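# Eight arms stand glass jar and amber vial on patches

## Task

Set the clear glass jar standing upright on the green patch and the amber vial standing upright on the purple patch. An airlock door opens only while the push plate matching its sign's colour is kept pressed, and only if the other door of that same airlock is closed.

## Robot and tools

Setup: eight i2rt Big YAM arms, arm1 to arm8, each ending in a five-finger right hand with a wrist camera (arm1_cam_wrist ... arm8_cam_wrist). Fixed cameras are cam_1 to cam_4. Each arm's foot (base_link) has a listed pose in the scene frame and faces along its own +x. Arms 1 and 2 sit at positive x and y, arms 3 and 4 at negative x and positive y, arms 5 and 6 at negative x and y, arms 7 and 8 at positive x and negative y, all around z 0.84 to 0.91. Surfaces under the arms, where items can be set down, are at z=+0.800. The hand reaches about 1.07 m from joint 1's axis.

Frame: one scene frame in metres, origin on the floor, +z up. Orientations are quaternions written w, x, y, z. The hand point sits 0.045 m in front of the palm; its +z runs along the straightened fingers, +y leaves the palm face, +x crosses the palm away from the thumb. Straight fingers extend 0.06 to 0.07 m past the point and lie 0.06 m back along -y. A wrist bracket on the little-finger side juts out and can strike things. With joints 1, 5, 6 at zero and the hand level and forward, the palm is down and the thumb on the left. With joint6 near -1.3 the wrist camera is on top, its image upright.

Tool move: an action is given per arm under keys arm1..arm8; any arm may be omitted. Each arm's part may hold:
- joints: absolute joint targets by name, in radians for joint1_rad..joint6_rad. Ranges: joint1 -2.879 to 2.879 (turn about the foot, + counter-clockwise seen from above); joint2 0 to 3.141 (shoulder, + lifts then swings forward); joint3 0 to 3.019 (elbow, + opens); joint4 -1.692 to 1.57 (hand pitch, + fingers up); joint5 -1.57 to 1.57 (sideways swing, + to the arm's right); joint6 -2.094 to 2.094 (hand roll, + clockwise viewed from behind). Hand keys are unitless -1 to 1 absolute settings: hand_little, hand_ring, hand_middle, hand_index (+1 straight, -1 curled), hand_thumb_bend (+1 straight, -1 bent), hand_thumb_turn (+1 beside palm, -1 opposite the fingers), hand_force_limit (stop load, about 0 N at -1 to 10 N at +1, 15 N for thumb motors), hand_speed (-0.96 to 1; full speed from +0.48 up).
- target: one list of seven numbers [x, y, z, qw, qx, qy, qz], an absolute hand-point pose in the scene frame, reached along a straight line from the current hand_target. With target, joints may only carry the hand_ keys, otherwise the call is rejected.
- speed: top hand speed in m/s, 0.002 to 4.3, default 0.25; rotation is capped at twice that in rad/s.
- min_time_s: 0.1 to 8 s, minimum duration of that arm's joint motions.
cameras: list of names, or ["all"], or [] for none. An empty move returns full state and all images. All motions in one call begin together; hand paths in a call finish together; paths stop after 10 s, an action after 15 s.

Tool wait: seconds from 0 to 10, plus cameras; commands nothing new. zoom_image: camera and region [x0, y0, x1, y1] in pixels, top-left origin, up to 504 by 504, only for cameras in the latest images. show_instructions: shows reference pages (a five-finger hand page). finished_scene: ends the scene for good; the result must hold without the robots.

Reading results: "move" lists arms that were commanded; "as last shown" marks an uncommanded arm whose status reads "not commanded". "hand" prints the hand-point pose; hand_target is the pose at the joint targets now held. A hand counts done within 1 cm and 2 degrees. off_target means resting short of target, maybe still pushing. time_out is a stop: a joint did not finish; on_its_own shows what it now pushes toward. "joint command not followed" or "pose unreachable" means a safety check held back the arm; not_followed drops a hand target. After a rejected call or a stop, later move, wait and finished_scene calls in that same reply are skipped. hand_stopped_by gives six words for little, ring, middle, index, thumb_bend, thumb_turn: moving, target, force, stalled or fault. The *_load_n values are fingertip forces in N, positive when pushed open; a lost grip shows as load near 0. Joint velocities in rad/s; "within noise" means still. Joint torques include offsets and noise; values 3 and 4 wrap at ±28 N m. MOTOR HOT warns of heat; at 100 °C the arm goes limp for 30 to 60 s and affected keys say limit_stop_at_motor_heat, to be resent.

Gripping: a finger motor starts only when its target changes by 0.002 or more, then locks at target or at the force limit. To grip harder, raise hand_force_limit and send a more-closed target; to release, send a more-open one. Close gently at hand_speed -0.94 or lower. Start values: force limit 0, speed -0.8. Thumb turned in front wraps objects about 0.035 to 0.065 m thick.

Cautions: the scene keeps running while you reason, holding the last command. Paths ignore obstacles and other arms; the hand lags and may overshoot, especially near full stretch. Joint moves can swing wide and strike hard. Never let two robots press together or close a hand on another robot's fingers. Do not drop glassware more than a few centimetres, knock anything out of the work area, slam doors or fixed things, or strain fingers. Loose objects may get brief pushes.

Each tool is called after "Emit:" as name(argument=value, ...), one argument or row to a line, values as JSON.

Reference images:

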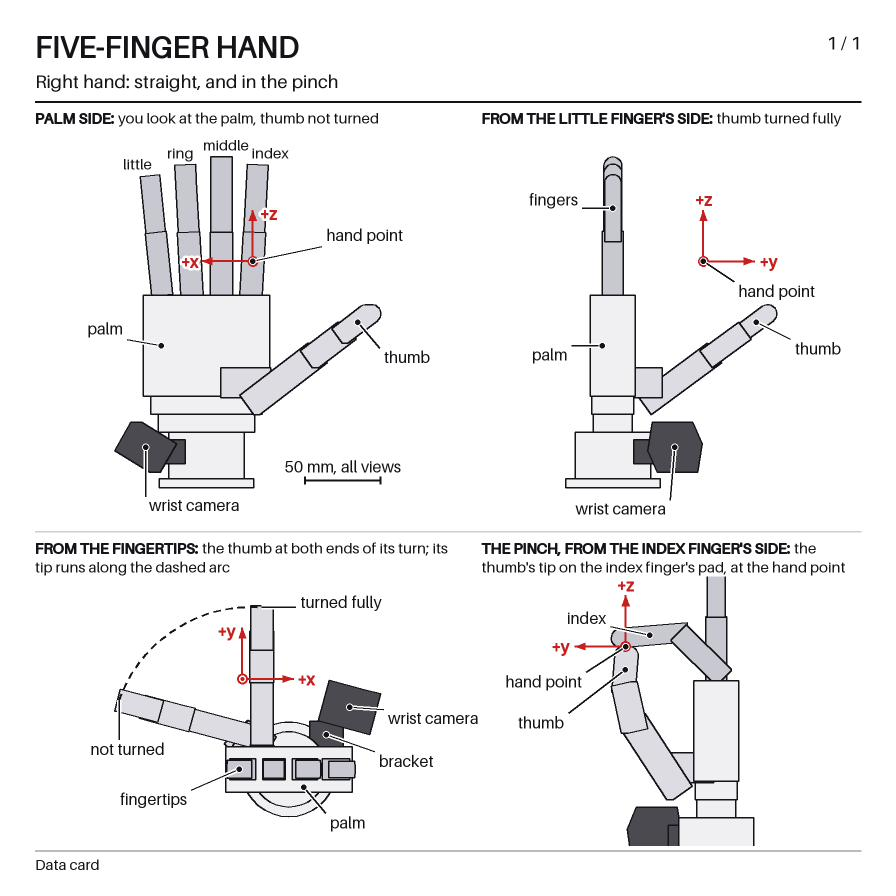

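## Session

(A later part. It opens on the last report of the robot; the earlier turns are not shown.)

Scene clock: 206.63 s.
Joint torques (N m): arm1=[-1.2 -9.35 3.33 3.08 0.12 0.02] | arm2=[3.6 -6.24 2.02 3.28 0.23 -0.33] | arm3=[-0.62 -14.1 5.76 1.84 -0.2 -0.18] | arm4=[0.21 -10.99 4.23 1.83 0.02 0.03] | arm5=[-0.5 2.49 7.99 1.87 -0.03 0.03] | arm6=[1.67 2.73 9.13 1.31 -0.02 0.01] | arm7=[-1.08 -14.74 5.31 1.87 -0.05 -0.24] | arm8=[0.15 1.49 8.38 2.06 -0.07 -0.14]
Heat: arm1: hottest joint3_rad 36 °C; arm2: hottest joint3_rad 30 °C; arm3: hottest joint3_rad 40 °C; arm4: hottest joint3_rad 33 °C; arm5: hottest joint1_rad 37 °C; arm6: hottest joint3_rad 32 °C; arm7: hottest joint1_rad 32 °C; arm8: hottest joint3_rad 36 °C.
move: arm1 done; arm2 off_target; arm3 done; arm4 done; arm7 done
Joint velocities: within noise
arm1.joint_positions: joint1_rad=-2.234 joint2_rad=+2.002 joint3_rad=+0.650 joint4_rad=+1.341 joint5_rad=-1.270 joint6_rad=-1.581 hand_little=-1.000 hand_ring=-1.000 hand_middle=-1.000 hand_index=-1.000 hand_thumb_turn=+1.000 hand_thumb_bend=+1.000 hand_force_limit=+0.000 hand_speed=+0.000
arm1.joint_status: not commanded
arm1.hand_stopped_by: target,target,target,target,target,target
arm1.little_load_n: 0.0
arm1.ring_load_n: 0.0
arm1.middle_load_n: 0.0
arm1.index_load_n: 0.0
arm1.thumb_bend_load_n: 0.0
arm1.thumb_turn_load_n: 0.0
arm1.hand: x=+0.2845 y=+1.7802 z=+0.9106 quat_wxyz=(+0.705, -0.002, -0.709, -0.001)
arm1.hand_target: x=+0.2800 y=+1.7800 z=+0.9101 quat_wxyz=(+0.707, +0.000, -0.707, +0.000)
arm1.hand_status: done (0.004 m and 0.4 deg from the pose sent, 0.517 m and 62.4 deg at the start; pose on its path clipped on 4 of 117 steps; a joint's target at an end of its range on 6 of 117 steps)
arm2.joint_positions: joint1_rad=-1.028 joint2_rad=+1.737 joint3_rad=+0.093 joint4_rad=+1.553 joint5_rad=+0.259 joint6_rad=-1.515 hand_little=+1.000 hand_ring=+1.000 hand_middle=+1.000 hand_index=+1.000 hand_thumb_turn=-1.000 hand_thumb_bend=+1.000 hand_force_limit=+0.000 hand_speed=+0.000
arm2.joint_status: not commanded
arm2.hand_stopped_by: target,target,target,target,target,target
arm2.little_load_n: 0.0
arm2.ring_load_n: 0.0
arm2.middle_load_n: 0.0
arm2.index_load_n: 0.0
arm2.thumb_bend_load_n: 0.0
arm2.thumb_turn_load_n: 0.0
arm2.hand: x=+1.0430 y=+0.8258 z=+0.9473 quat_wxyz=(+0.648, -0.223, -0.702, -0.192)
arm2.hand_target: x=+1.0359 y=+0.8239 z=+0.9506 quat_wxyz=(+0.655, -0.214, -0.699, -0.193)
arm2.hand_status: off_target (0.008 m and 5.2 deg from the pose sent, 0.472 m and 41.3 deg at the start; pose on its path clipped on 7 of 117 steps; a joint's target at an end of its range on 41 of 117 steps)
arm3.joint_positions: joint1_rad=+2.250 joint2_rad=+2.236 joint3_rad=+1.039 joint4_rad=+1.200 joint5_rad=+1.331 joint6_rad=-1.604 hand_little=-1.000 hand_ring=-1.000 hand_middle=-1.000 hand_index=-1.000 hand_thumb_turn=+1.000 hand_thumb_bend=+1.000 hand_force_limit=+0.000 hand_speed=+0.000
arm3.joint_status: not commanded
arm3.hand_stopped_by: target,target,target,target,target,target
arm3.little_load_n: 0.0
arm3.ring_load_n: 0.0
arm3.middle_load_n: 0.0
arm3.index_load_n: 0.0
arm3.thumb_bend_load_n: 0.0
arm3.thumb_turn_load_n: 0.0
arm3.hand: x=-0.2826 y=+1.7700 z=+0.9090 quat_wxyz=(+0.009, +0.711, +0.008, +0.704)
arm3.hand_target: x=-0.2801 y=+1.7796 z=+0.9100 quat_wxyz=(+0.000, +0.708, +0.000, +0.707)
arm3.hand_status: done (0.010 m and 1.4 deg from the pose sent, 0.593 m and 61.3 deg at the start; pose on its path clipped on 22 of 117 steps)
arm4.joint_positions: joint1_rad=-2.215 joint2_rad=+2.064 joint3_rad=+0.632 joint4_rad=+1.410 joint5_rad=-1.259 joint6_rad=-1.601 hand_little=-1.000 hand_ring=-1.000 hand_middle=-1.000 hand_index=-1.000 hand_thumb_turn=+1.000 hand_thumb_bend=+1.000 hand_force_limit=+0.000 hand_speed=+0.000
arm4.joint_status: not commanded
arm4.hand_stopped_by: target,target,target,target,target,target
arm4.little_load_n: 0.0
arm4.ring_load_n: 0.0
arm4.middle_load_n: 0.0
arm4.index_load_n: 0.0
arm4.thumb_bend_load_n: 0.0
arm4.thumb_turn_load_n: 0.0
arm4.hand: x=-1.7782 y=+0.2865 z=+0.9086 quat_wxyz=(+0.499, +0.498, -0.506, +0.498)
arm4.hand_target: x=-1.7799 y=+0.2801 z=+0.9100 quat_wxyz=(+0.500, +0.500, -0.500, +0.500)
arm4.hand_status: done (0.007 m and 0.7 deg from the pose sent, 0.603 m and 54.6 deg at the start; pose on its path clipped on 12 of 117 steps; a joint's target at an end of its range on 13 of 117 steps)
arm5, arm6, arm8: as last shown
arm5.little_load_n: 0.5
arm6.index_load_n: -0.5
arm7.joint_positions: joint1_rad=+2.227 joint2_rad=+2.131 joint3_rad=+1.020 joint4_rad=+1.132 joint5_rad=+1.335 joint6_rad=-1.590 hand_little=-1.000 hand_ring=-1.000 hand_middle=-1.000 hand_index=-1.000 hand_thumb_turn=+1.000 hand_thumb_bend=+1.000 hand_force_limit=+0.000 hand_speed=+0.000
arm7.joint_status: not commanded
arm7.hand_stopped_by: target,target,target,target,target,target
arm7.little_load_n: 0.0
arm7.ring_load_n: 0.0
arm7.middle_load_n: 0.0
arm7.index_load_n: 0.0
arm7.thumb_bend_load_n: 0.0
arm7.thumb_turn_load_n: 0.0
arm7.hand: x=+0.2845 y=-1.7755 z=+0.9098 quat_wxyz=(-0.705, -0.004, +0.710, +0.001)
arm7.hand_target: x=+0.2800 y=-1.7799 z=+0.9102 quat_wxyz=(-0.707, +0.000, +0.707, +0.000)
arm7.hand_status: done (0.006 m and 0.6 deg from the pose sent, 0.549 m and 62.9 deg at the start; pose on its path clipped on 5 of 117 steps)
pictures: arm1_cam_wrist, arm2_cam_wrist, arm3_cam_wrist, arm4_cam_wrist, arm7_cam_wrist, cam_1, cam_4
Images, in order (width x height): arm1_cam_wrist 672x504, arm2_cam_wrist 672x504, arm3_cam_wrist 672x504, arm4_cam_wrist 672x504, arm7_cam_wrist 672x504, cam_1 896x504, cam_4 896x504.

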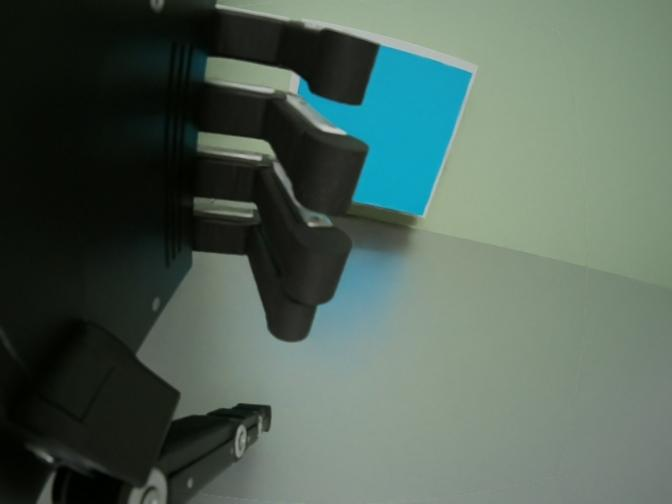

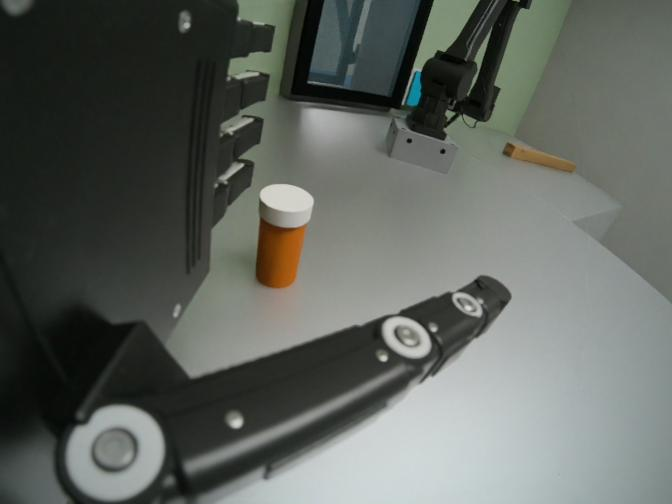

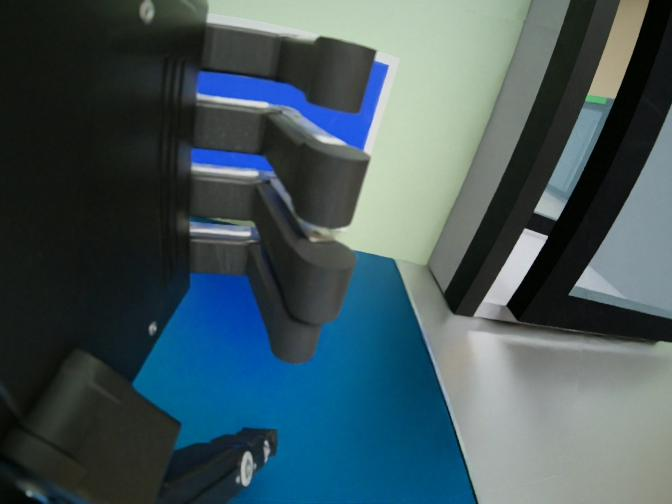

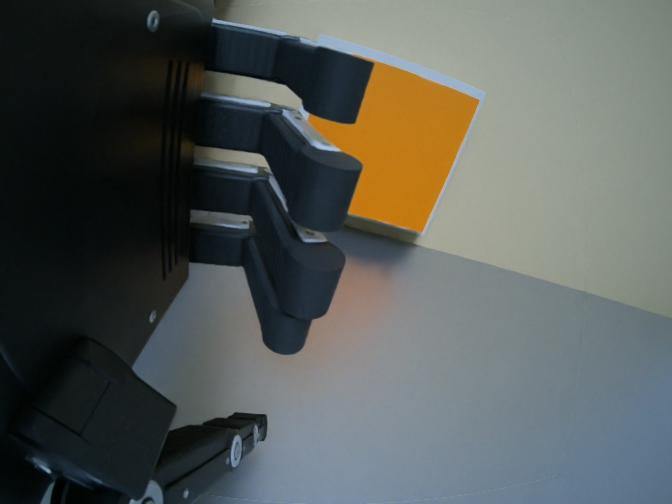

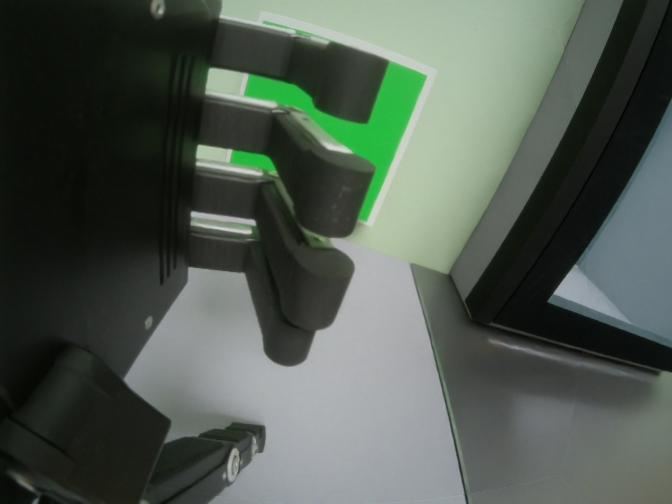

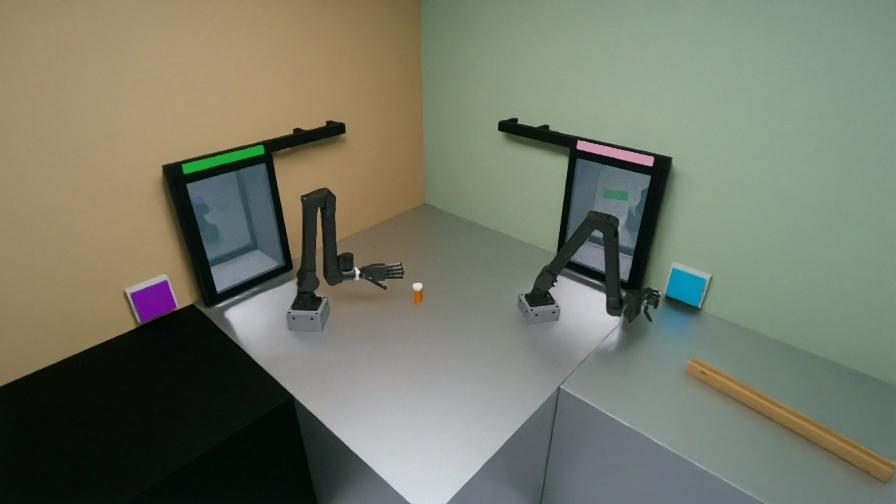

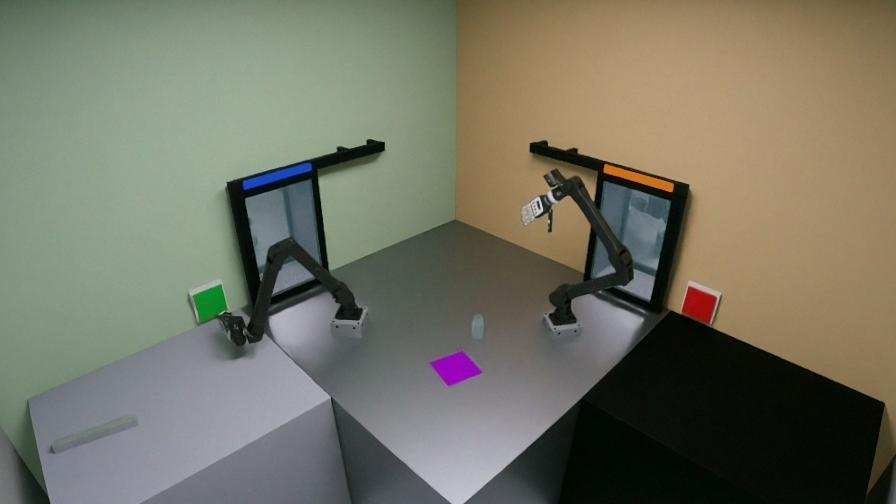

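Emit:
move(
  arm7={"target": [0.10, -1.785, 0.91, -0.7071, 0, 0.7071, 0], "speed": 0.12},
  arm2={"target": [1.010, 0.818, 0.845, -0.683, 0.183, 0.683, 0.183], "speed": 0.25},
  cameras=["cam_1", "cam_4", "arm2_cam_wrist", "arm7_cam_wrist"],
)

Scene clock: 252.20 s.
Joint torques (N m): arm1=[-1.14 -9.29 3.32 3.07 0.13 0.02] | arm2=[4.13 -8.12 -0.01 3.38 0.28 -0.06] | arm3=[-0.56 -14.15 5.76 1.94 -0.19 -0.15] | arm4=[0.21 -10.99 4.23 1.81 0.02 0.04] | arm5=[-0.5 2.49 7.99 1.87 -0.03 0.03] | arm6=[1.73 2.9 9.1 1.33 -0.02 0.01] | arm7=[-0.91 -17.08 7.51 1.17 -0.04 0.03] | arm8=[0.21 1.49 8.36 2.06 -0.07 -0.15]
Heat: arm1: hottest joint1_rad 34 °C; arm2: hottest joint5_rad 29 °C; arm3: hottest joint3_rad 38 °C; arm4: hottest joint3_rad 31 °C; arm5: hottest joint1_rad 36 °C; arm6: hottest joint3_rad 32 °C; arm7: hottest joint1_rad 32 °C; arm8: hottest joint3_rad 36 °C.
move: arm2 off_target; arm7 done
Joint velocities: within noise
arm1, arm3, arm4, arm5, arm6, arm8: as last shown
arm1.middle_load_n: -0.5
arm1.hand_target: x=+0.2800 y=+1.7800 z=+0.9102 quat_wxyz=(+0.707, +0.000, -0.707, +0.000)
arm2.joint_positions: joint1_rad=-0.982 joint2_rad=+2.079 joint3_rad=+0.241 joint4_rad=+1.553 joint5_rad=+0.291 joint6_rad=-1.467 hand_little=+1.000 hand_ring=+1.000 hand_middle=+1.000 hand_index=+1.000 hand_thumb_turn=-1.000 hand_thumb_bend=+1.000 hand_force_limit=+0.000 hand_speed=+0.000
arm2.joint_status: not commanded
arm2.hand_stopped_by: target,target,target,target,target,target
arm2.little_load_n: 0.0
arm2.ring_load_n: 0.0
arm2.middle_load_n: 0.0
arm2.index_load_n: 0.0
arm2.thumb_bend_load_n: 0.0
arm2.thumb_turn_load_n: 0.5
arm2.hand: x=+1.0141 y=+0.8223 z=+0.8473 quat_wxyz=(+0.579, -0.235, -0.761, -0.175)
arm2.hand_target: x=+1.0096 y=+0.8181 z=+0.8456 quat_wxyz=(+0.585, -0.236, -0.758, -0.169)
arm2.hand_status: off_target (0.006 m and 16.1 deg from the pose sent, 0.108 m and 6.5 deg at the start; a joint's target at an end of its range on 67 of 67 steps)
arm4.hand_target: x=-1.7800 y=+0.2801 z=+0.9100 quat_wxyz=(+0.500, +0.500, -0.500, +0.500)
arm5.little_load_n: 0.0
arm6.index_load_n: 0.0
arm7.joint_positions: joint1_rad=+1.932 joint2_rad=+2.223 joint3_rad=+1.246 joint4_rad=+0.990 joint5_rad=+1.043 joint6_rad=-1.590 hand_little=-1.000 hand_ring=-1.000 hand_middle=-1.000 hand_index=-1.000 hand_thumb_turn=+1.000 hand_thumb_bend=+1.000 hand_force_limit=+0.000 hand_speed=+0.000
arm7.joint_status: not commanded
arm7.hand_stopped_by: target,target,target,target,target,target
arm7.little_load_n: 0.0
arm7.ring_load_n: 0.0
arm7.middle_load_n: 0.0
arm7.index_load_n: 0.0
arm7.thumb_bend_load_n: 0.0
arm7.thumb_turn_load_n: 0.0
arm7.hand: x=+0.1068 y=-1.7774 z=+0.9088 quat_wxyz=(-0.705, -0.007, +0.709, +0.006)
arm7.hand_target: x=+0.1003 y=-1.7848 z=+0.9101 quat_wxyz=(-0.707, +0.000, +0.707, +0.000)
arm7.hand_status: done (0.010 m and 1.1 deg from the pose sent, 0.185 m and 0.6 deg at the start)
pictures: arm2_cam_wrist, arm7_cam_wrist, cam_1, cam_4
Images, in order (width x height): arm2_cam_wrist 672x504, arm7_cam_wrist 672x504, cam_1 896x504, cam_4 896x504.

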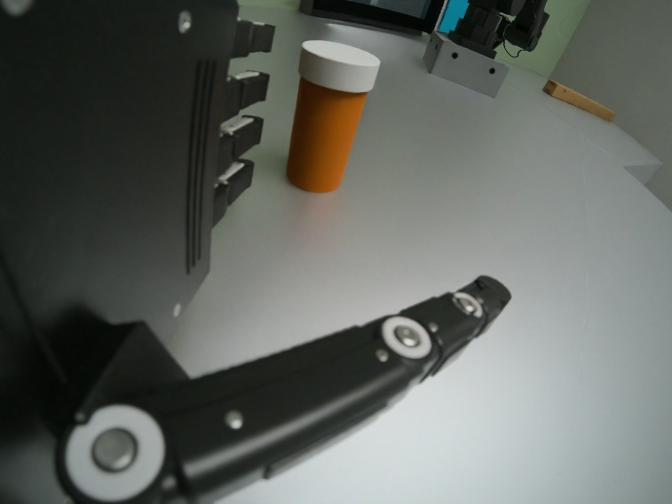

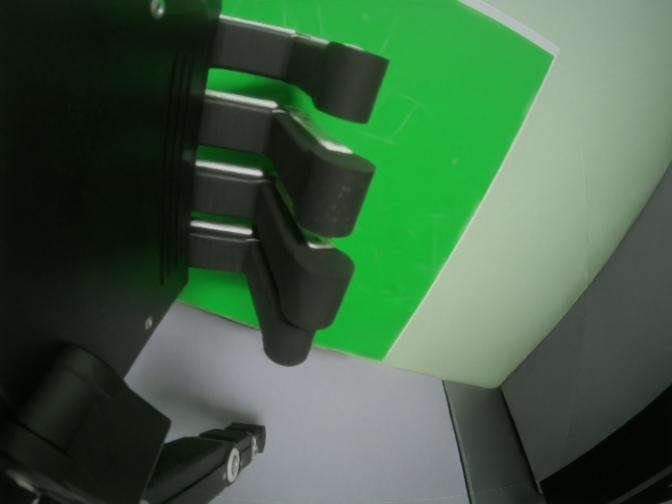

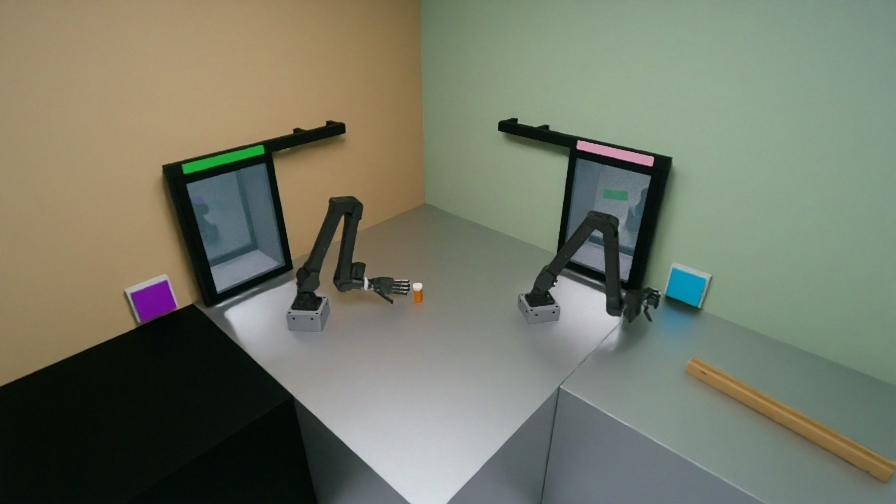

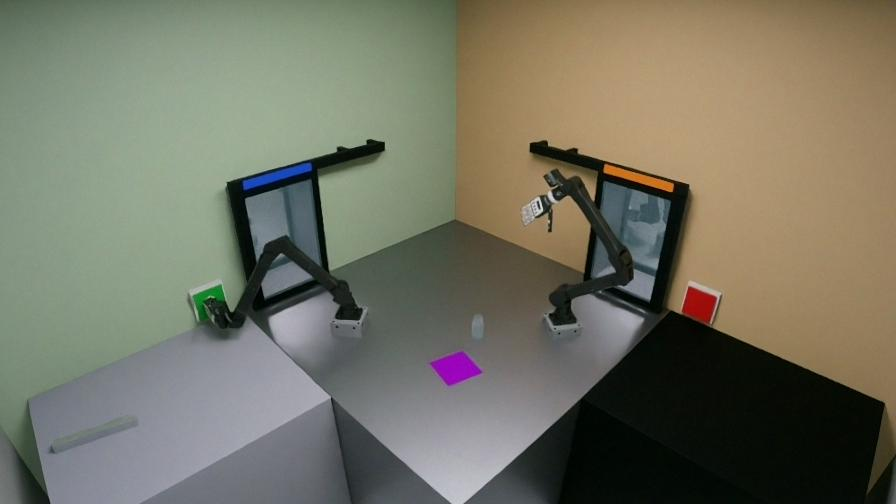

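Emit:
move(
  arm7={"target": [0.06, -1.79, 0.905, -0.7071, 0, 0.7071, 0], "speed": 0.12},
  arm2={"target": [0.9145, 0.873, 0.842, -0.683, 0.183, 0.683, 0.183], "speed": 0.15},
  cameras=["cam_1", "arm2_cam_wrist", "arm7_cam_wrist"],
)

Scene clock: 268.10 s.
Joint torques (N m): arm1=[-1.14 -9.35 3.33 3.06 0.13 0.02] | arm2=[0.91 -10.87 1.55 3.56 -0.1 -0.28] | arm3=[-0.56 -14.21 5.78 1.92 -0.2 -0.16] | arm4=[0.21 -10.93 4.22 1.8 0.02 0.04] | arm5=[-0.5 2.49 7.99 1.87 -0.03 0.03] | arm6=[1.73 2.84 9.13 1.31 -0.01 0.01] | arm7=[-3.72 -17.2 9.26 0.88 -0.61 0.04] | arm8=[0.21 1.55 8.39 2.07 -0.07 -0.14]
Heat: arm1: hottest joint2_rad 34 °C; arm2: hottest joint5_rad 29 °C; arm3: hottest joint3_rad 38 °C; arm4: hottest joint3_rad 31 °C; arm5: hottest joint1_rad 36 °C; arm6: hottest joint3_rad 32 °C; arm7: hottest joint2_rad 33 °C; arm8: hottest joint3_rad 36 °C.
move: arm2 off_target; arm7 off_target
Joint velocities: within noise
arm1, arm3, arm4, arm5, arm6, arm8: as last shown
arm1.middle_load_n: 0.0
arm2.joint_positions: joint1_rad=-1.043 joint2_rad=+2.193 joint3_rad=+0.513 joint4_rad=+1.553 joint5_rad=+0.182 joint6_rad=-1.514 hand_little=+1.000 hand_ring=+1.000 hand_middle=+1.000 hand_index=+1.000 hand_thumb_turn=-1.000 hand_thumb_bend=+1.000 hand_force_limit=+0.000 hand_speed=+0.000
arm2.joint_status: not commanded
arm2.hand_stopped_by: target,target,target,target,target,target
arm2.little_load_n: 0.0
arm2.ring_load_n: 0.0
arm2.middle_load_n: 0.0
arm2.index_load_n: 0.0
arm2.thumb_bend_load_n: 0.0
arm2.thumb_turn_load_n: 0.0
arm2.hand: x=+0.9130 y=+0.8662 z=+0.8442 quat_wxyz=(+0.640, -0.205, -0.721, -0.168)
arm2.hand_target: x=+0.9141 y=+0.8730 z=+0.8425 quat_wxyz=(+0.642, -0.204, -0.718, -0.176)
arm2.hand_status: off_target (0.007 m and 7.2 deg from the pose sent, 0.112 m and 16.1 deg at the start; a joint's target at an end of its range on 46 of 46 steps)
arm3.thumb_turn_load_n: 0.5
arm5.thumb_bend_load_n: -0.5
arm7.joint_positions: joint1_rad=+1.920 joint2_rad=+2.262 joint3_rad=+1.312 joint4_rad=+0.958 joint5_rad=+1.005 joint6_rad=-1.590 hand_little=-1.000 hand_ring=-1.000 hand_middle=-1.000 hand_index=-1.000 hand_thumb_turn=+1.000 hand_thumb_bend=+1.000 hand_force_limit=+0.000 hand_speed=+0.000
arm7.joint_status: not commanded
arm7.hand_stopped_by: target,target,target,target,target,target
arm7.little_load_n: 0.0
arm7.ring_load_n: 0.0
arm7.middle_load_n: -0.5
arm7.index_load_n: 0.0
arm7.thumb_bend_load_n: 0.0
arm7.thumb_turn_load_n: 0.0
arm7.hand: x=+0.0898 y=-1.7943 z=+0.9023 quat_wxyz=(-0.704, -0.017, +0.710, -0.002)
arm7.hand_target: x=+0.0615 y=-1.7883 z=+0.9057 quat_wxyz=(-0.707, +0.000, +0.707, +0.000)
arm7.hand_status: off_target (0.030 m and 2.1 deg from the pose sent, 0.049 m and 1.1 deg at the start)
pictures: arm2_cam_wrist, arm7_cam_wrist, cam_1
Images, in order (width x height): arm2_cam_wrist 672x504, arm7_cam_wrist 672x504, cam_1 896x504.

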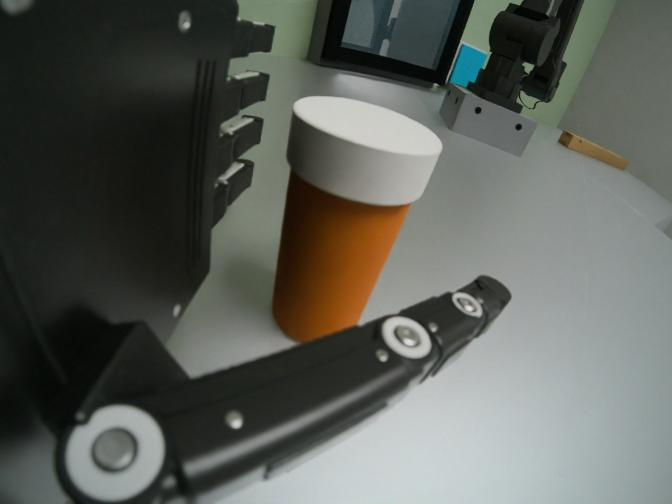

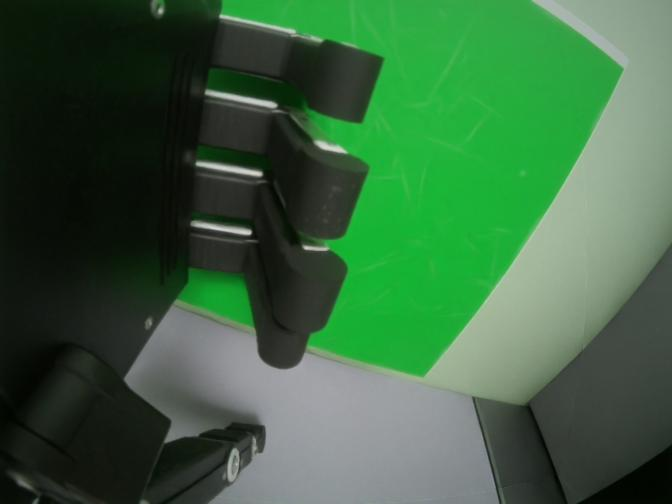

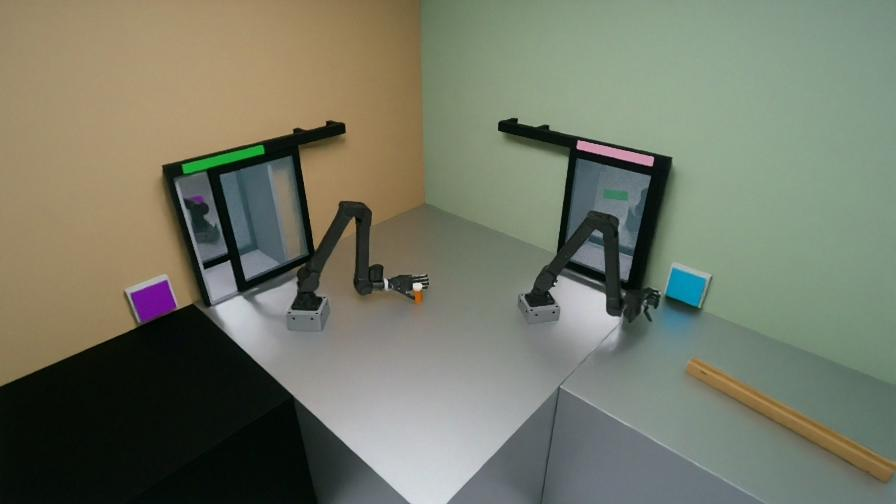

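Emit:
move(
  arm2={"joints": {"hand_index": -0.9, "hand_middle": -0.9, "hand_ring": -0.9, "hand_thumb_bend": -0.9, "hand_force_limit": -0.5, "hand_speed": -0.88}},
  cameras=["cam_1", "arm2_cam_wrist"],
)

Scene clock: 284.83 s.
Joint torques (N m): arm1=[-1.2 -9.41 3.3 3.07 0.13 0.02] | arm2=[0.67 -10.99 1.5 3.37 -0.06 -0.28] | arm3=[-0.67 -14.21 5.78 1.92 -0.2 -0.14] | arm4=[0.26 -10.99 4.25 1.81 0.02 0.04] | arm5=[-0.5 2.55 7.99 1.87 -0.03 0.03] | arm6=[1.79 2.96 9.09 1.33 0 0.01] | arm7=[-3.78 -17.2 9.26 0.88 -0.62 0.04] | arm8=[0.21 1.44 8.39 2.07 -0.07 -0.15]
Heat: arm1: hottest joint2_rad 34 °C; arm2: hottest joint2_rad 28 °C; arm3: hottest joint3_rad 37 °C; arm4: hottest joint3_rad 31 °C; arm5: hottest joint1_rad 36 °C; arm6: hottest joint3_rad 32 °C; arm7: hottest joint2_rad 33 °C; arm8: hottest joint3_rad 36 °C.
move: arm2 off_target
Joint velocities: within noise
arm1, arm3, arm4, arm5, arm6, arm7, arm8: as last shown
arm1.little_load_n: 0.5
arm2.joint_positions: joint1_rad=-1.045 joint2_rad=+2.195 joint3_rad=+0.513 joint4_rad=+1.553 joint5_rad=+0.182 joint6_rad=-1.517 hand_little=+1.000 hand_ring=-0.604 hand_middle=-0.314 hand_index=-0.403 hand_thumb_turn=-1.000 hand_thumb_bend=+0.314 hand_force_limit=-0.500 hand_speed=-0.880
arm2.joint_status: hand_ring off_target (ended at -0.604, target -0.900); hand_middle off_target (ended at -0.314, target -0.900); hand_index off_target (ended at -0.403, target -0.900); hand_thumb_bend off_target (ended at +0.314, target -0.900); the others done
arm2.hand_stopped_by: target,force,force,force,force,target
arm2.little_load_n: 0.0
arm2.ring_load_n: 2.5
arm2.middle_load_n: 5.5
arm2.index_load_n: 3.5
arm2.thumb_bend_load_n: 5.0
arm2.thumb_turn_load_n: 1.0
arm2.hand: x=+0.9135 y=+0.8666 z=+0.8437 quat_wxyz=(+0.639, -0.204, -0.722, -0.169)
arm2.hand_target: x=+0.9142 y=+0.8730 z=+0.8424 quat_wxyz=(+0.642, -0.204, -0.718, -0.176)
arm2.hand_status: not commanded
arm3.thumb_turn_load_n: 0.0
arm5.thumb_bend_load_n: 0.0
arm7.middle_load_n: 0.0
arm8.index_load_n: -0.5
pictures: arm2_cam_wrist, cam_1
Images, in order (width x height): arm2_cam_wrist 672x504, cam_1 896x504.

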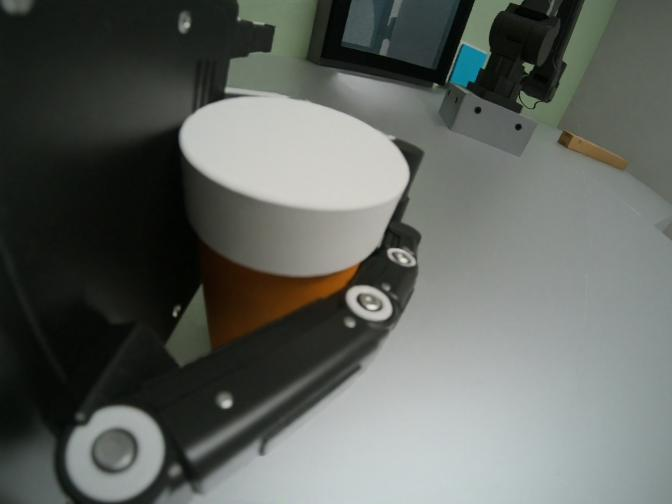

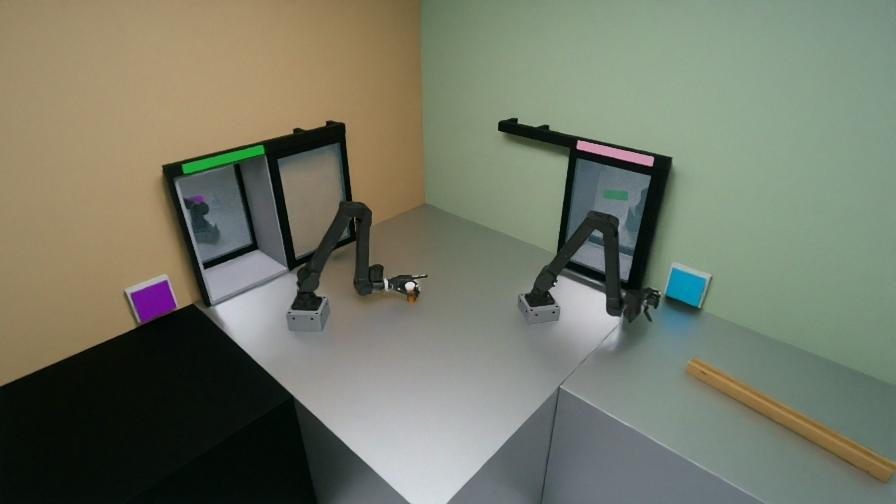

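Emit:
zoom_image(
  camera="cam_1",
  region=[150, 140, 360, 320],
)

Scaled by 2.400 from the camera's image (finer frame: 1280x720).

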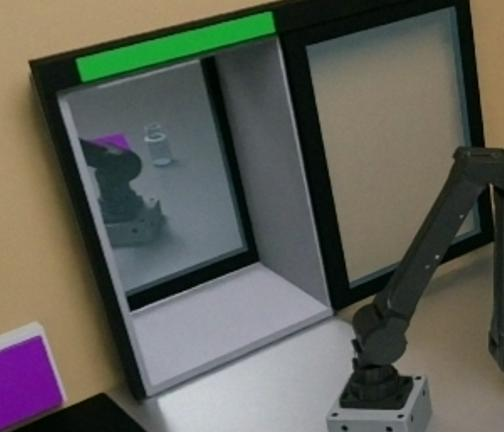

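Emit:
move(
  arm2={"target": [1.069, 0.771, 1.15, -0.683, 0.183, 0.683, 0.183], "speed": 0.3},
  cameras=["arm2_cam_wrist"],
)

Emit:
move(
  arm2={"joints": {"joint1_rad": 1.05}, "min_time_s": 3},
  cameras=["cam_1", "arm2_cam_wrist"],
)

Scene clock: 322.93 s.
Joint torques (N m): arm1=[-1.2 -9.29 3.3 3.07 0.13 0.02] | arm2=[0.67 1.26 14.37 2.11 -0.09 -0.07] | arm3=[-0.56 -14.15 5.78 1.91 -0.2 -0.16] | arm4=[0.21 -10.99 4.23 1.81 0.02 0.04] | arm5=[-0.5 2.49 7.99 1.87 -0.03 0.03] | arm6=[1.67 2.9 9.13 1.31 -0.01 0.01] | arm7=[-3.78 -17.2 9.28 0.88 -0.61 0.04] | arm8=[0.09 1.55 8.39 2.04 -0.07 -0.15]
Heat: arm1: hottest joint2_rad 34 °C; arm2: hottest joint2_rad 29 °C; arm3: hottest joint3_rad 37 °C; arm4: hottest joint3_rad 30 °C; arm5: hottest joint1_rad 36 °C; arm6: hottest joint3_rad 32 °C; arm7: hottest joint3_rad 34 °C; arm8: hottest joint3_rad 36 °C.
move: arm2 off_target
Joint velocities: within noise
arm1, arm3, arm4, arm5, arm6, arm7, arm8: as last shown
arm1.little_load_n: 0.0
arm2.joint_positions: joint1_rad=-0.805 joint2_rad=+0.362 joint3_rad=+0.205 joint4_rad=+0.106 joint5_rad=+0.402 joint6_rad=-1.569 hand_little=+1.000 hand_ring=-0.604 hand_middle=-0.314 hand_index=-0.403 hand_thumb_turn=-1.000 hand_thumb_bend=+0.314 hand_force_limit=-0.500 hand_speed=-0.880
arm2.joint_status: not commanded
arm2.hand_stopped_by: target,force,force,force,force,target
arm2.little_load_n: 0.0
arm2.ring_load_n: 2.0
arm2.middle_load_n: 5.5
arm2.index_load_n: 3.5
arm2.thumb_bend_load_n: 5.0
arm2.thumb_turn_load_n: 1.0
arm2.hand: x=+1.0734 y=+0.7669 z=+1.1175 quat_wxyz=(+0.665, -0.173, -0.702, -0.186)
arm2.hand_target: x=+1.0709 y=+0.7701 z=+1.1497 quat_wxyz=(+0.683, -0.183, -0.683, -0.183)
arm2.hand_status: off_target (0.033 m and 3.2 deg from the pose sent, 0.357 m and 7.3 deg at the start)
arm7.thumb_turn_load_n: -0.5
arm8.index_load_n: 0.0
Images, in order (width x height): arm2_cam_wrist 672x504.

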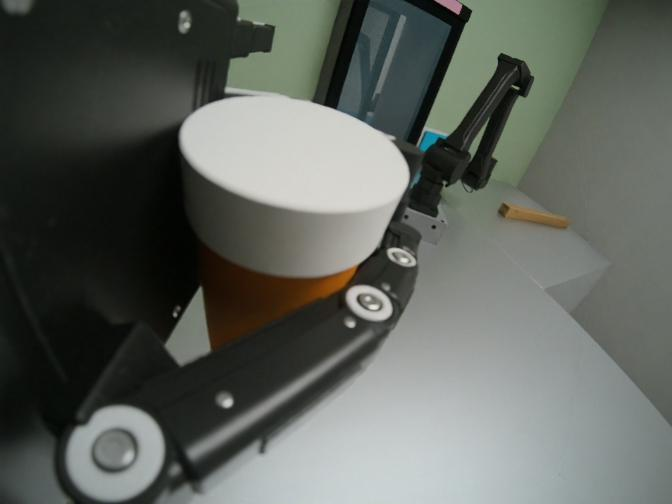

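Scene clock: 326.40 s.
Joint torques (N m): arm1=[-1.2 -9.29 3.3 3.08 0.13 0.01] | arm2=[3.9 1.73 14.3 2.17 -0.06 -0.06] | arm3=[-0.56 -14.27 5.78 1.89 -0.2 -0.16] | arm4=[0.26 -10.93 4.23 1.8 0.02 0.04] | arm5=[-0.5 2.49 7.99 1.87 -0.03 0.03] | arm6=[1.67 2.9 9.1 1.36 -0.02 0.01] | arm7=[-3.78 -17.2 9.28 0.88 -0.61 0.04] | arm8=[0.21 1.49 8.39 2.04 -0.07 -0.15]
Heat: arm1: hottest joint2_rad 34 °C; arm2: hottest joint2_rad 28 °C; arm3: hottest joint3_rad 37 °C; arm4: hottest joint3_rad 30 °C; arm5: hottest joint1_rad 36 °C; arm6: hottest joint3_rad 32 °C; arm7: hottest joint3_rad 34 °C; arm8: hottest joint3_rad 36 °C.
move: arm2 done
Joint velocities: within noise
arm1, arm3, arm4, arm5, arm6, arm7, arm8: as last shown
arm2.joint_positions: joint1_rad=+1.037 joint2_rad=+0.362 joint3_rad=+0.205 joint4_rad=+0.106 joint5_rad=+0.400 joint6_rad=-1.569 hand_little=+1.000 hand_ring=-0.604 hand_middle=-0.314 hand_index=-0.403 hand_thumb_turn=-1.000 hand_thumb_bend=+0.314 hand_force_limit=-0.500 hand_speed=-0.880
arm2.joint_status: all done
arm2.hand_stopped_by: target,force,force,force,force,target
arm2.little_load_n: 0.0
arm2.ring_load_n: 2.0
arm2.middle_load_n: 5.5
arm2.index_load_n: 3.5
arm2.thumb_bend_load_n: 5.0
arm2.thumb_turn_load_n: 1.0
arm2.hand: x=+1.2710 y=+0.2891 z=+1.1127 quat_wxyz=(+0.542, +0.454, -0.569, +0.419)
arm2.hand_target: x=+1.2762 y=+0.2836 z=+1.1449 quat_wxyz=(+0.546, +0.439, -0.560, +0.442)
arm2.hand_status: not commanded
arm5.index_load_n: -0.5
arm6.ring_load_n: -0.5
arm7.thumb_turn_load_n: 0.0
pictures: arm2_cam_wrist, cam_1
Images, in order (width x height): arm2_cam_wrist 672x504, cam_1 896x504.

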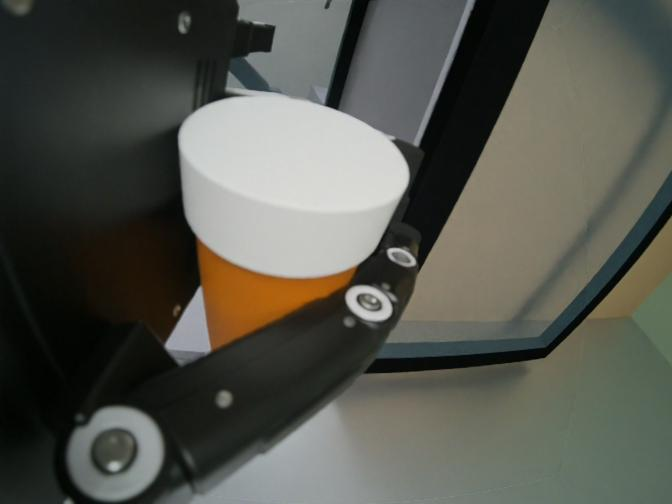

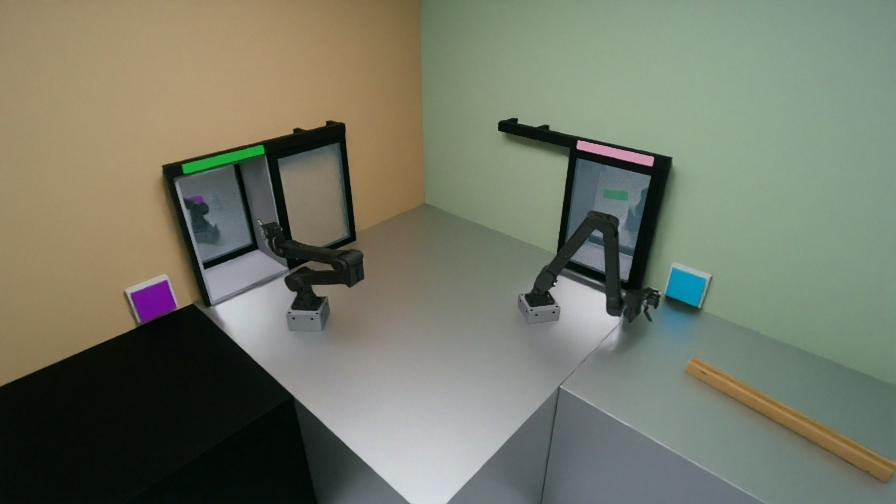

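Emit:
move(
  arm2={"target": [1.37, 0.27, 1.0, 0.5, 0.5, -0.5, 0.5], "speed": 0.3},
)

Emit:
move(
  arm2={"target": [1.37, 0.0, 0.93, 0.5, 0.5, -0.5, 0.5], "speed": 0.2},
  arm8={"joints": {"joint1_rad": -0.96, "joint6_rad": -1.571, "hand_thumb_turn": -1, "hand_speed": 0.0}},
  cameras=["cam_1", "cam_4", "arm2_cam_wrist", "arm8_cam_wrist"],
)

Scene clock: 347.23 s.
Joint torques (N m): arm1=[-1.2 -9.29 3.33 3.07 0.13 0.01] | arm2=[1.08 0.73 11.51 2.18 0.12 -0.21] | arm3=[-0.67 -14.1 5.79 1.91 -0.21 -0.15] | arm4=[0.26 -10.99 4.23 1.81 0.02 0.04] | arm5=[-0.5 2.49 8.01 1.87 -0.03 0.03] | arm6=[1.73 3.02 9.1 1.33 -0.01 0] | arm7=[-3.78 -17.2 9.26 0.88 -0.61 0.05] | arm8=[0.21 1.49 8.38 2.06 -0.07 -0.15]
Heat: arm1: hottest joint2_rad 34 °C; arm2: hottest joint3_rad 30 °C; arm3: hottest joint3_rad 37 °C; arm4: hottest joint3_rad 30 °C; arm5: hottest joint1_rad 36 °C; arm6: hottest joint3_rad 32 °C; arm7: hottest joint3_rad 34 °C; arm8: hottest joint3_rad 36 °C.
move: arm2 not_followed
Joint velocities: within noise
arm1, arm3, arm4, arm7: as last shown
arm2.joint_positions: joint1_rad=+1.222 joint2_rad=+0.464 joint3_rad=+0.046 joint4_rad=+0.361 joint5_rad=+0.414 joint6_rad=-1.566 hand_little=+1.000 hand_ring=-0.604 hand_middle=-0.314 hand_index=-0.403 hand_thumb_turn=-1.000 hand_thumb_bend=+0.314 hand_force_limit=-0.500 hand_speed=-0.880
arm2.joint_status: not commanded
arm2.hand_stopped_by: target,force,force,force,force,target
arm2.little_load_n: 0.0
arm2.ring_load_n: 2.0
arm2.middle_load_n: 5.5
arm2.index_load_n: 3.5
arm2.thumb_bend_load_n: 5.0
arm2.thumb_turn_load_n: 1.0
arm2.on_its_own: joint1_rad is held at +1.208, not at your +1.050; joint3_rad is held at +0.076, not at its first target +0.261; joint4_rad is held at +0.352, not at its first target +0.096
arm2.hand: x=+1.3257 y=+0.2873 z=+1.0491 quat_wxyz=(+0.503, +0.501, -0.530, +0.464)
arm2.hand_target: x=+1.3226 y=+0.2829 z=+1.0667 quat_wxyz=(+0.511, +0.488, -0.530, +0.469)
arm2.hand_status: not_followed (0.068 m and 5.4 deg from the pose sent, 0.151 m and 14.2 deg at the start; a joint's target at an end of its range on 23 of 39 steps)
arm4.little_load_n: 0.5
arm5.joint_positions: joint1_rad=+1.038 joint2_rad=+0.605 joint3_rad=+1.356 joint4_rad=-1.536 joint5_rad=+0.000 joint6_rad=-1.200 hand_little=+1.000 hand_ring=+1.000 hand_middle=+1.000 hand_index=+1.000 hand_thumb_turn=+1.000 hand_thumb_bend=+1.000 hand_force_limit=+0.000 hand_speed=-0.800
arm5.joint_status: not commanded
arm5.hand_stopped_by: target,target,target,target,target,target
arm5.little_load_n: 0.0
arm5.ring_load_n: 0.0
arm5.middle_load_n: 0.0
arm5.index_load_n: 0.0
arm5.thumb_bend_load_n: 0.0
arm5.thumb_turn_load_n: 0.5
arm5.hand: x=-0.6039 y=-1.1555 z=+1.2821 quat_wxyz=(-0.348, +0.675, +0.629, +0.166)
arm5.hand_target: x=-0.6042 y=-1.1547 z=+1.2927 quat_wxyz=(-0.359, +0.671, +0.626, +0.172)
arm5.hand_status: not commanded
arm6.joint_positions: joint1_rad=-0.857 joint2_rad=+0.604 joint3_rad=+1.439 joint4_rad=-1.536 joint5_rad=+0.000 joint6_rad=-1.200 hand_little=+1.000 hand_ring=+1.000 hand_middle=+1.000 hand_index=+1.000 hand_thumb_turn=+1.000 hand_thumb_bend=+1.000 hand_force_limit=+0.000 hand_speed=-0.800
arm6.joint_status: not commanded
arm6.hand_stopped_by: target,target,target,target,target,target
arm6.little_load_n: 0.0
arm6.ring_load_n: 0.0
arm6.middle_load_n: 0.0
arm6.index_load_n: -0.5
arm6.thumb_bend_load_n: 0.0
arm6.thumb_turn_load_n: 0.0
arm6.hand: x=-1.1662 y=-0.6770 z=+1.3182 quat_wxyz=(-0.038, +0.871, -0.258, +0.417)
arm6.hand_target: x=-1.1668 y=-0.6769 z=+1.3261 quat_wxyz=(-0.039, +0.866, -0.256, +0.427)
arm6.hand_status: not commanded
arm8.joint_positions: joint1_rad=+0.678 joint2_rad=+0.634 joint3_rad=+1.440 joint4_rad=-1.536 joint5_rad=+0.000 joint6_rad=-1.200 hand_little=+1.000 hand_ring=+1.000 hand_middle=+1.000 hand_index=+1.000 hand_thumb_turn=+1.000 hand_thumb_bend=+1.000 hand_force_limit=+0.000 hand_speed=-0.800
arm8.joint_status: not commanded
arm8.hand_stopped_by: target,target,target,target,target,target
arm8.little_load_n: 0.0
arm8.ring_load_n: 0.0
arm8.middle_load_n: 0.0
arm8.index_load_n: 0.0
arm8.thumb_bend_load_n: 0.0
arm8.thumb_turn_load_n: 0.0
arm8.hand: x=+1.1330 y=-0.5731 z=+1.3188 quat_wxyz=(-0.395, +0.136, +0.905, -0.084)
arm8.hand_target: x=+1.1329 y=-0.5732 z=+1.3283 quat_wxyz=(-0.406, +0.135, +0.900, -0.087)
arm8.hand_status: not commanded
pictures: none
pose unreachable (arm2 arm): on one or more control steps of this call this arm could not follow its commanded pose, so it was not sent that pose on those steps. On the call's last step it was still not sent that pose. It may still have moved: this result reports where it is.
cause: moving toward the commanded pose would bring two parts of the arm too close to each other.

Scene clock: 349.57 s.
Joint torques (N m): arm1=[-1.14 -9.35 3.33 3.07 0.13 0.02] | arm2=[1.2 -13.8 5.7 3.45 -0.12 -0.36] | arm3=[-0.62 -14.15 5.76 1.92 -0.2 -0.14] | arm4=[0.21 -10.99 4.23 1.81 0.02 0.04] | arm5=[-0.44 2.49 7.99 1.85 -0.03 0.03] | arm6=[1.73 2.96 9.13 1.39 0 0.01] | arm7=[-3.78 -17.2 9.28 0.88 -0.61 0.04] | arm8=[-0.44 1.85 8.31 2.09 -0.06 -0.25]
Heat: arm1: hottest joint2_rad 34 °C; arm2: hottest joint3_rad 30 °C; arm3: hottest joint3_rad 37 °C; arm4: hottest joint3_rad 30 °C; arm5: hottest joint1_rad 36 °C; arm6: hottest joint3_rad 32 °C; arm7: hottest joint3_rad 34 °C; arm8: hottest joint3_rad 36 °C.
move: arm2 off_target; arm8 done
Joint velocities: within noise
arm1, arm3, arm4, arm5, arm6, arm7: as last shown
arm2.joint_positions: joint1_rad=+1.074 joint2_rad=+1.999 joint3_rad=+0.676 joint4_rad=+1.308 joint5_rad=+0.188 joint6_rad=-1.564 hand_little=+1.000 hand_ring=-0.604 hand_middle=-0.314 hand_index=-0.403 hand_thumb_turn=-1.000 hand_thumb_bend=+0.314 hand_force_limit=-0.500 hand_speed=-0.880
arm2.joint_status: not commanded
arm2.hand_stopped_by: target,force,force,force,force,target
arm2.little_load_n: 0.0
arm2.ring_load_n: 1.5
arm2.middle_load_n: 5.0
arm2.index_load_n: 3.5
arm2.thumb_bend_load_n: 5.0
arm2.thumb_turn_load_n: 0.5
arm2.hand: x=+1.3762 y=+0.0102 z=+0.9253 quat_wxyz=(+0.488, +0.507, -0.507, +0.498)
arm2.hand_target: x=+1.3699 y=+0.0005 z=+0.9300 quat_wxyz=(+0.500, +0.500, -0.500, +0.500)
arm2.hand_status: off_target (0.013 m and 1.8 deg from the pose sent, 0.314 m and 5.4 deg at the start)
arm4.little_load_n: 0.0
arm5.thumb_turn_load_n: 0.0
arm6.index_load_n: 0.0
arm8.joint_positions: joint1_rad=-0.952 joint2_rad=+0.634 joint3_rad=+1.440 joint4_rad=-1.536 joint5_rad=+0.000 joint6_rad=-1.560 hand_little=+1.000 hand_ring=+1.000 hand_middle=+1.000 hand_index=+1.000 hand_thumb_turn=-1.000 hand_thumb_bend=+1.000 hand_force_limit=+0.000 hand_speed=+0.000
arm8.joint_status: all done
arm8.hand_stopped_by: target,target,target,target,target,target
arm8.little_load_n: 0.0
arm8.ring_load_n: 0.0
arm8.middle_load_n: 0.0
arm8.index_load_n: 0.0
arm8.thumb_bend_load_n: 0.0
arm8.thumb_turn_load_n: 0.5
arm8.hand: x=+1.3816 y=-0.4046 z=+1.3366 quat_wxyz=(-0.292, +0.643, +0.645, +0.291)
arm8.hand_target: x=+1.3835 y=-0.4051 z=+1.3469 quat_wxyz=(-0.297, +0.639, +0.642, +0.302)
arm8.hand_status: not commanded
pictures: arm2_cam_wrist, arm8_cam_wrist, cam_1, cam_4
Images, in order (width x height): arm2_cam_wrist 672x504, arm8_cam_wrist 672x504, cam_1 896x504, cam_4 896x504.

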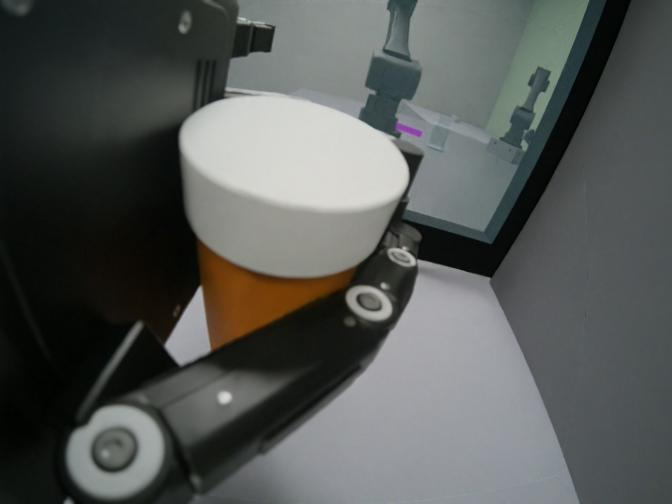

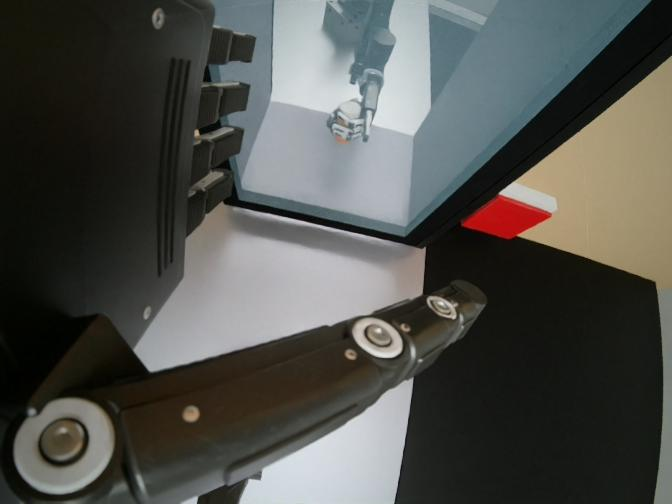

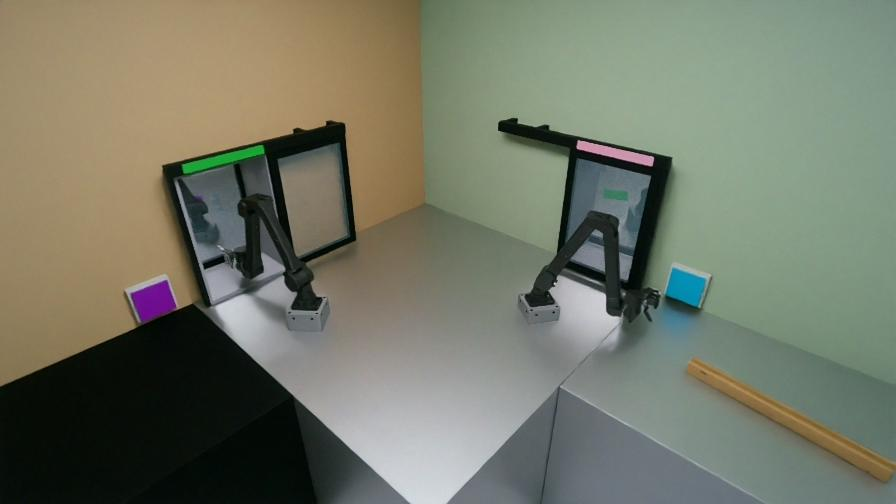

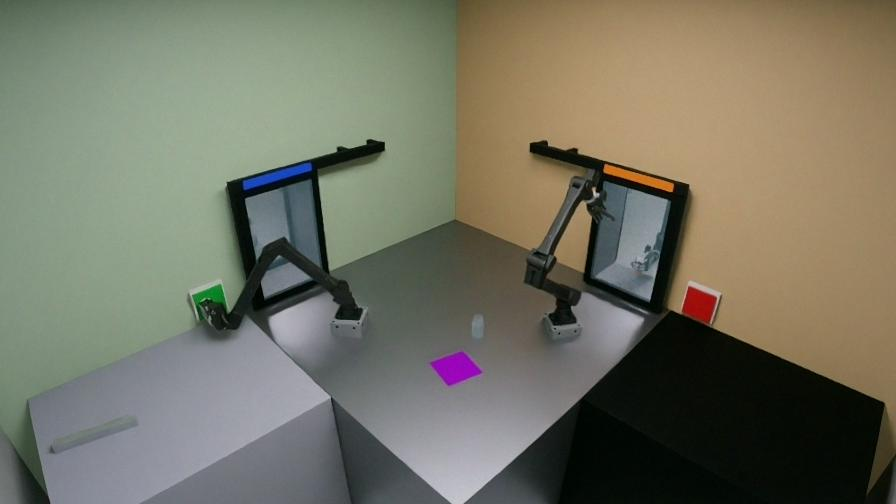

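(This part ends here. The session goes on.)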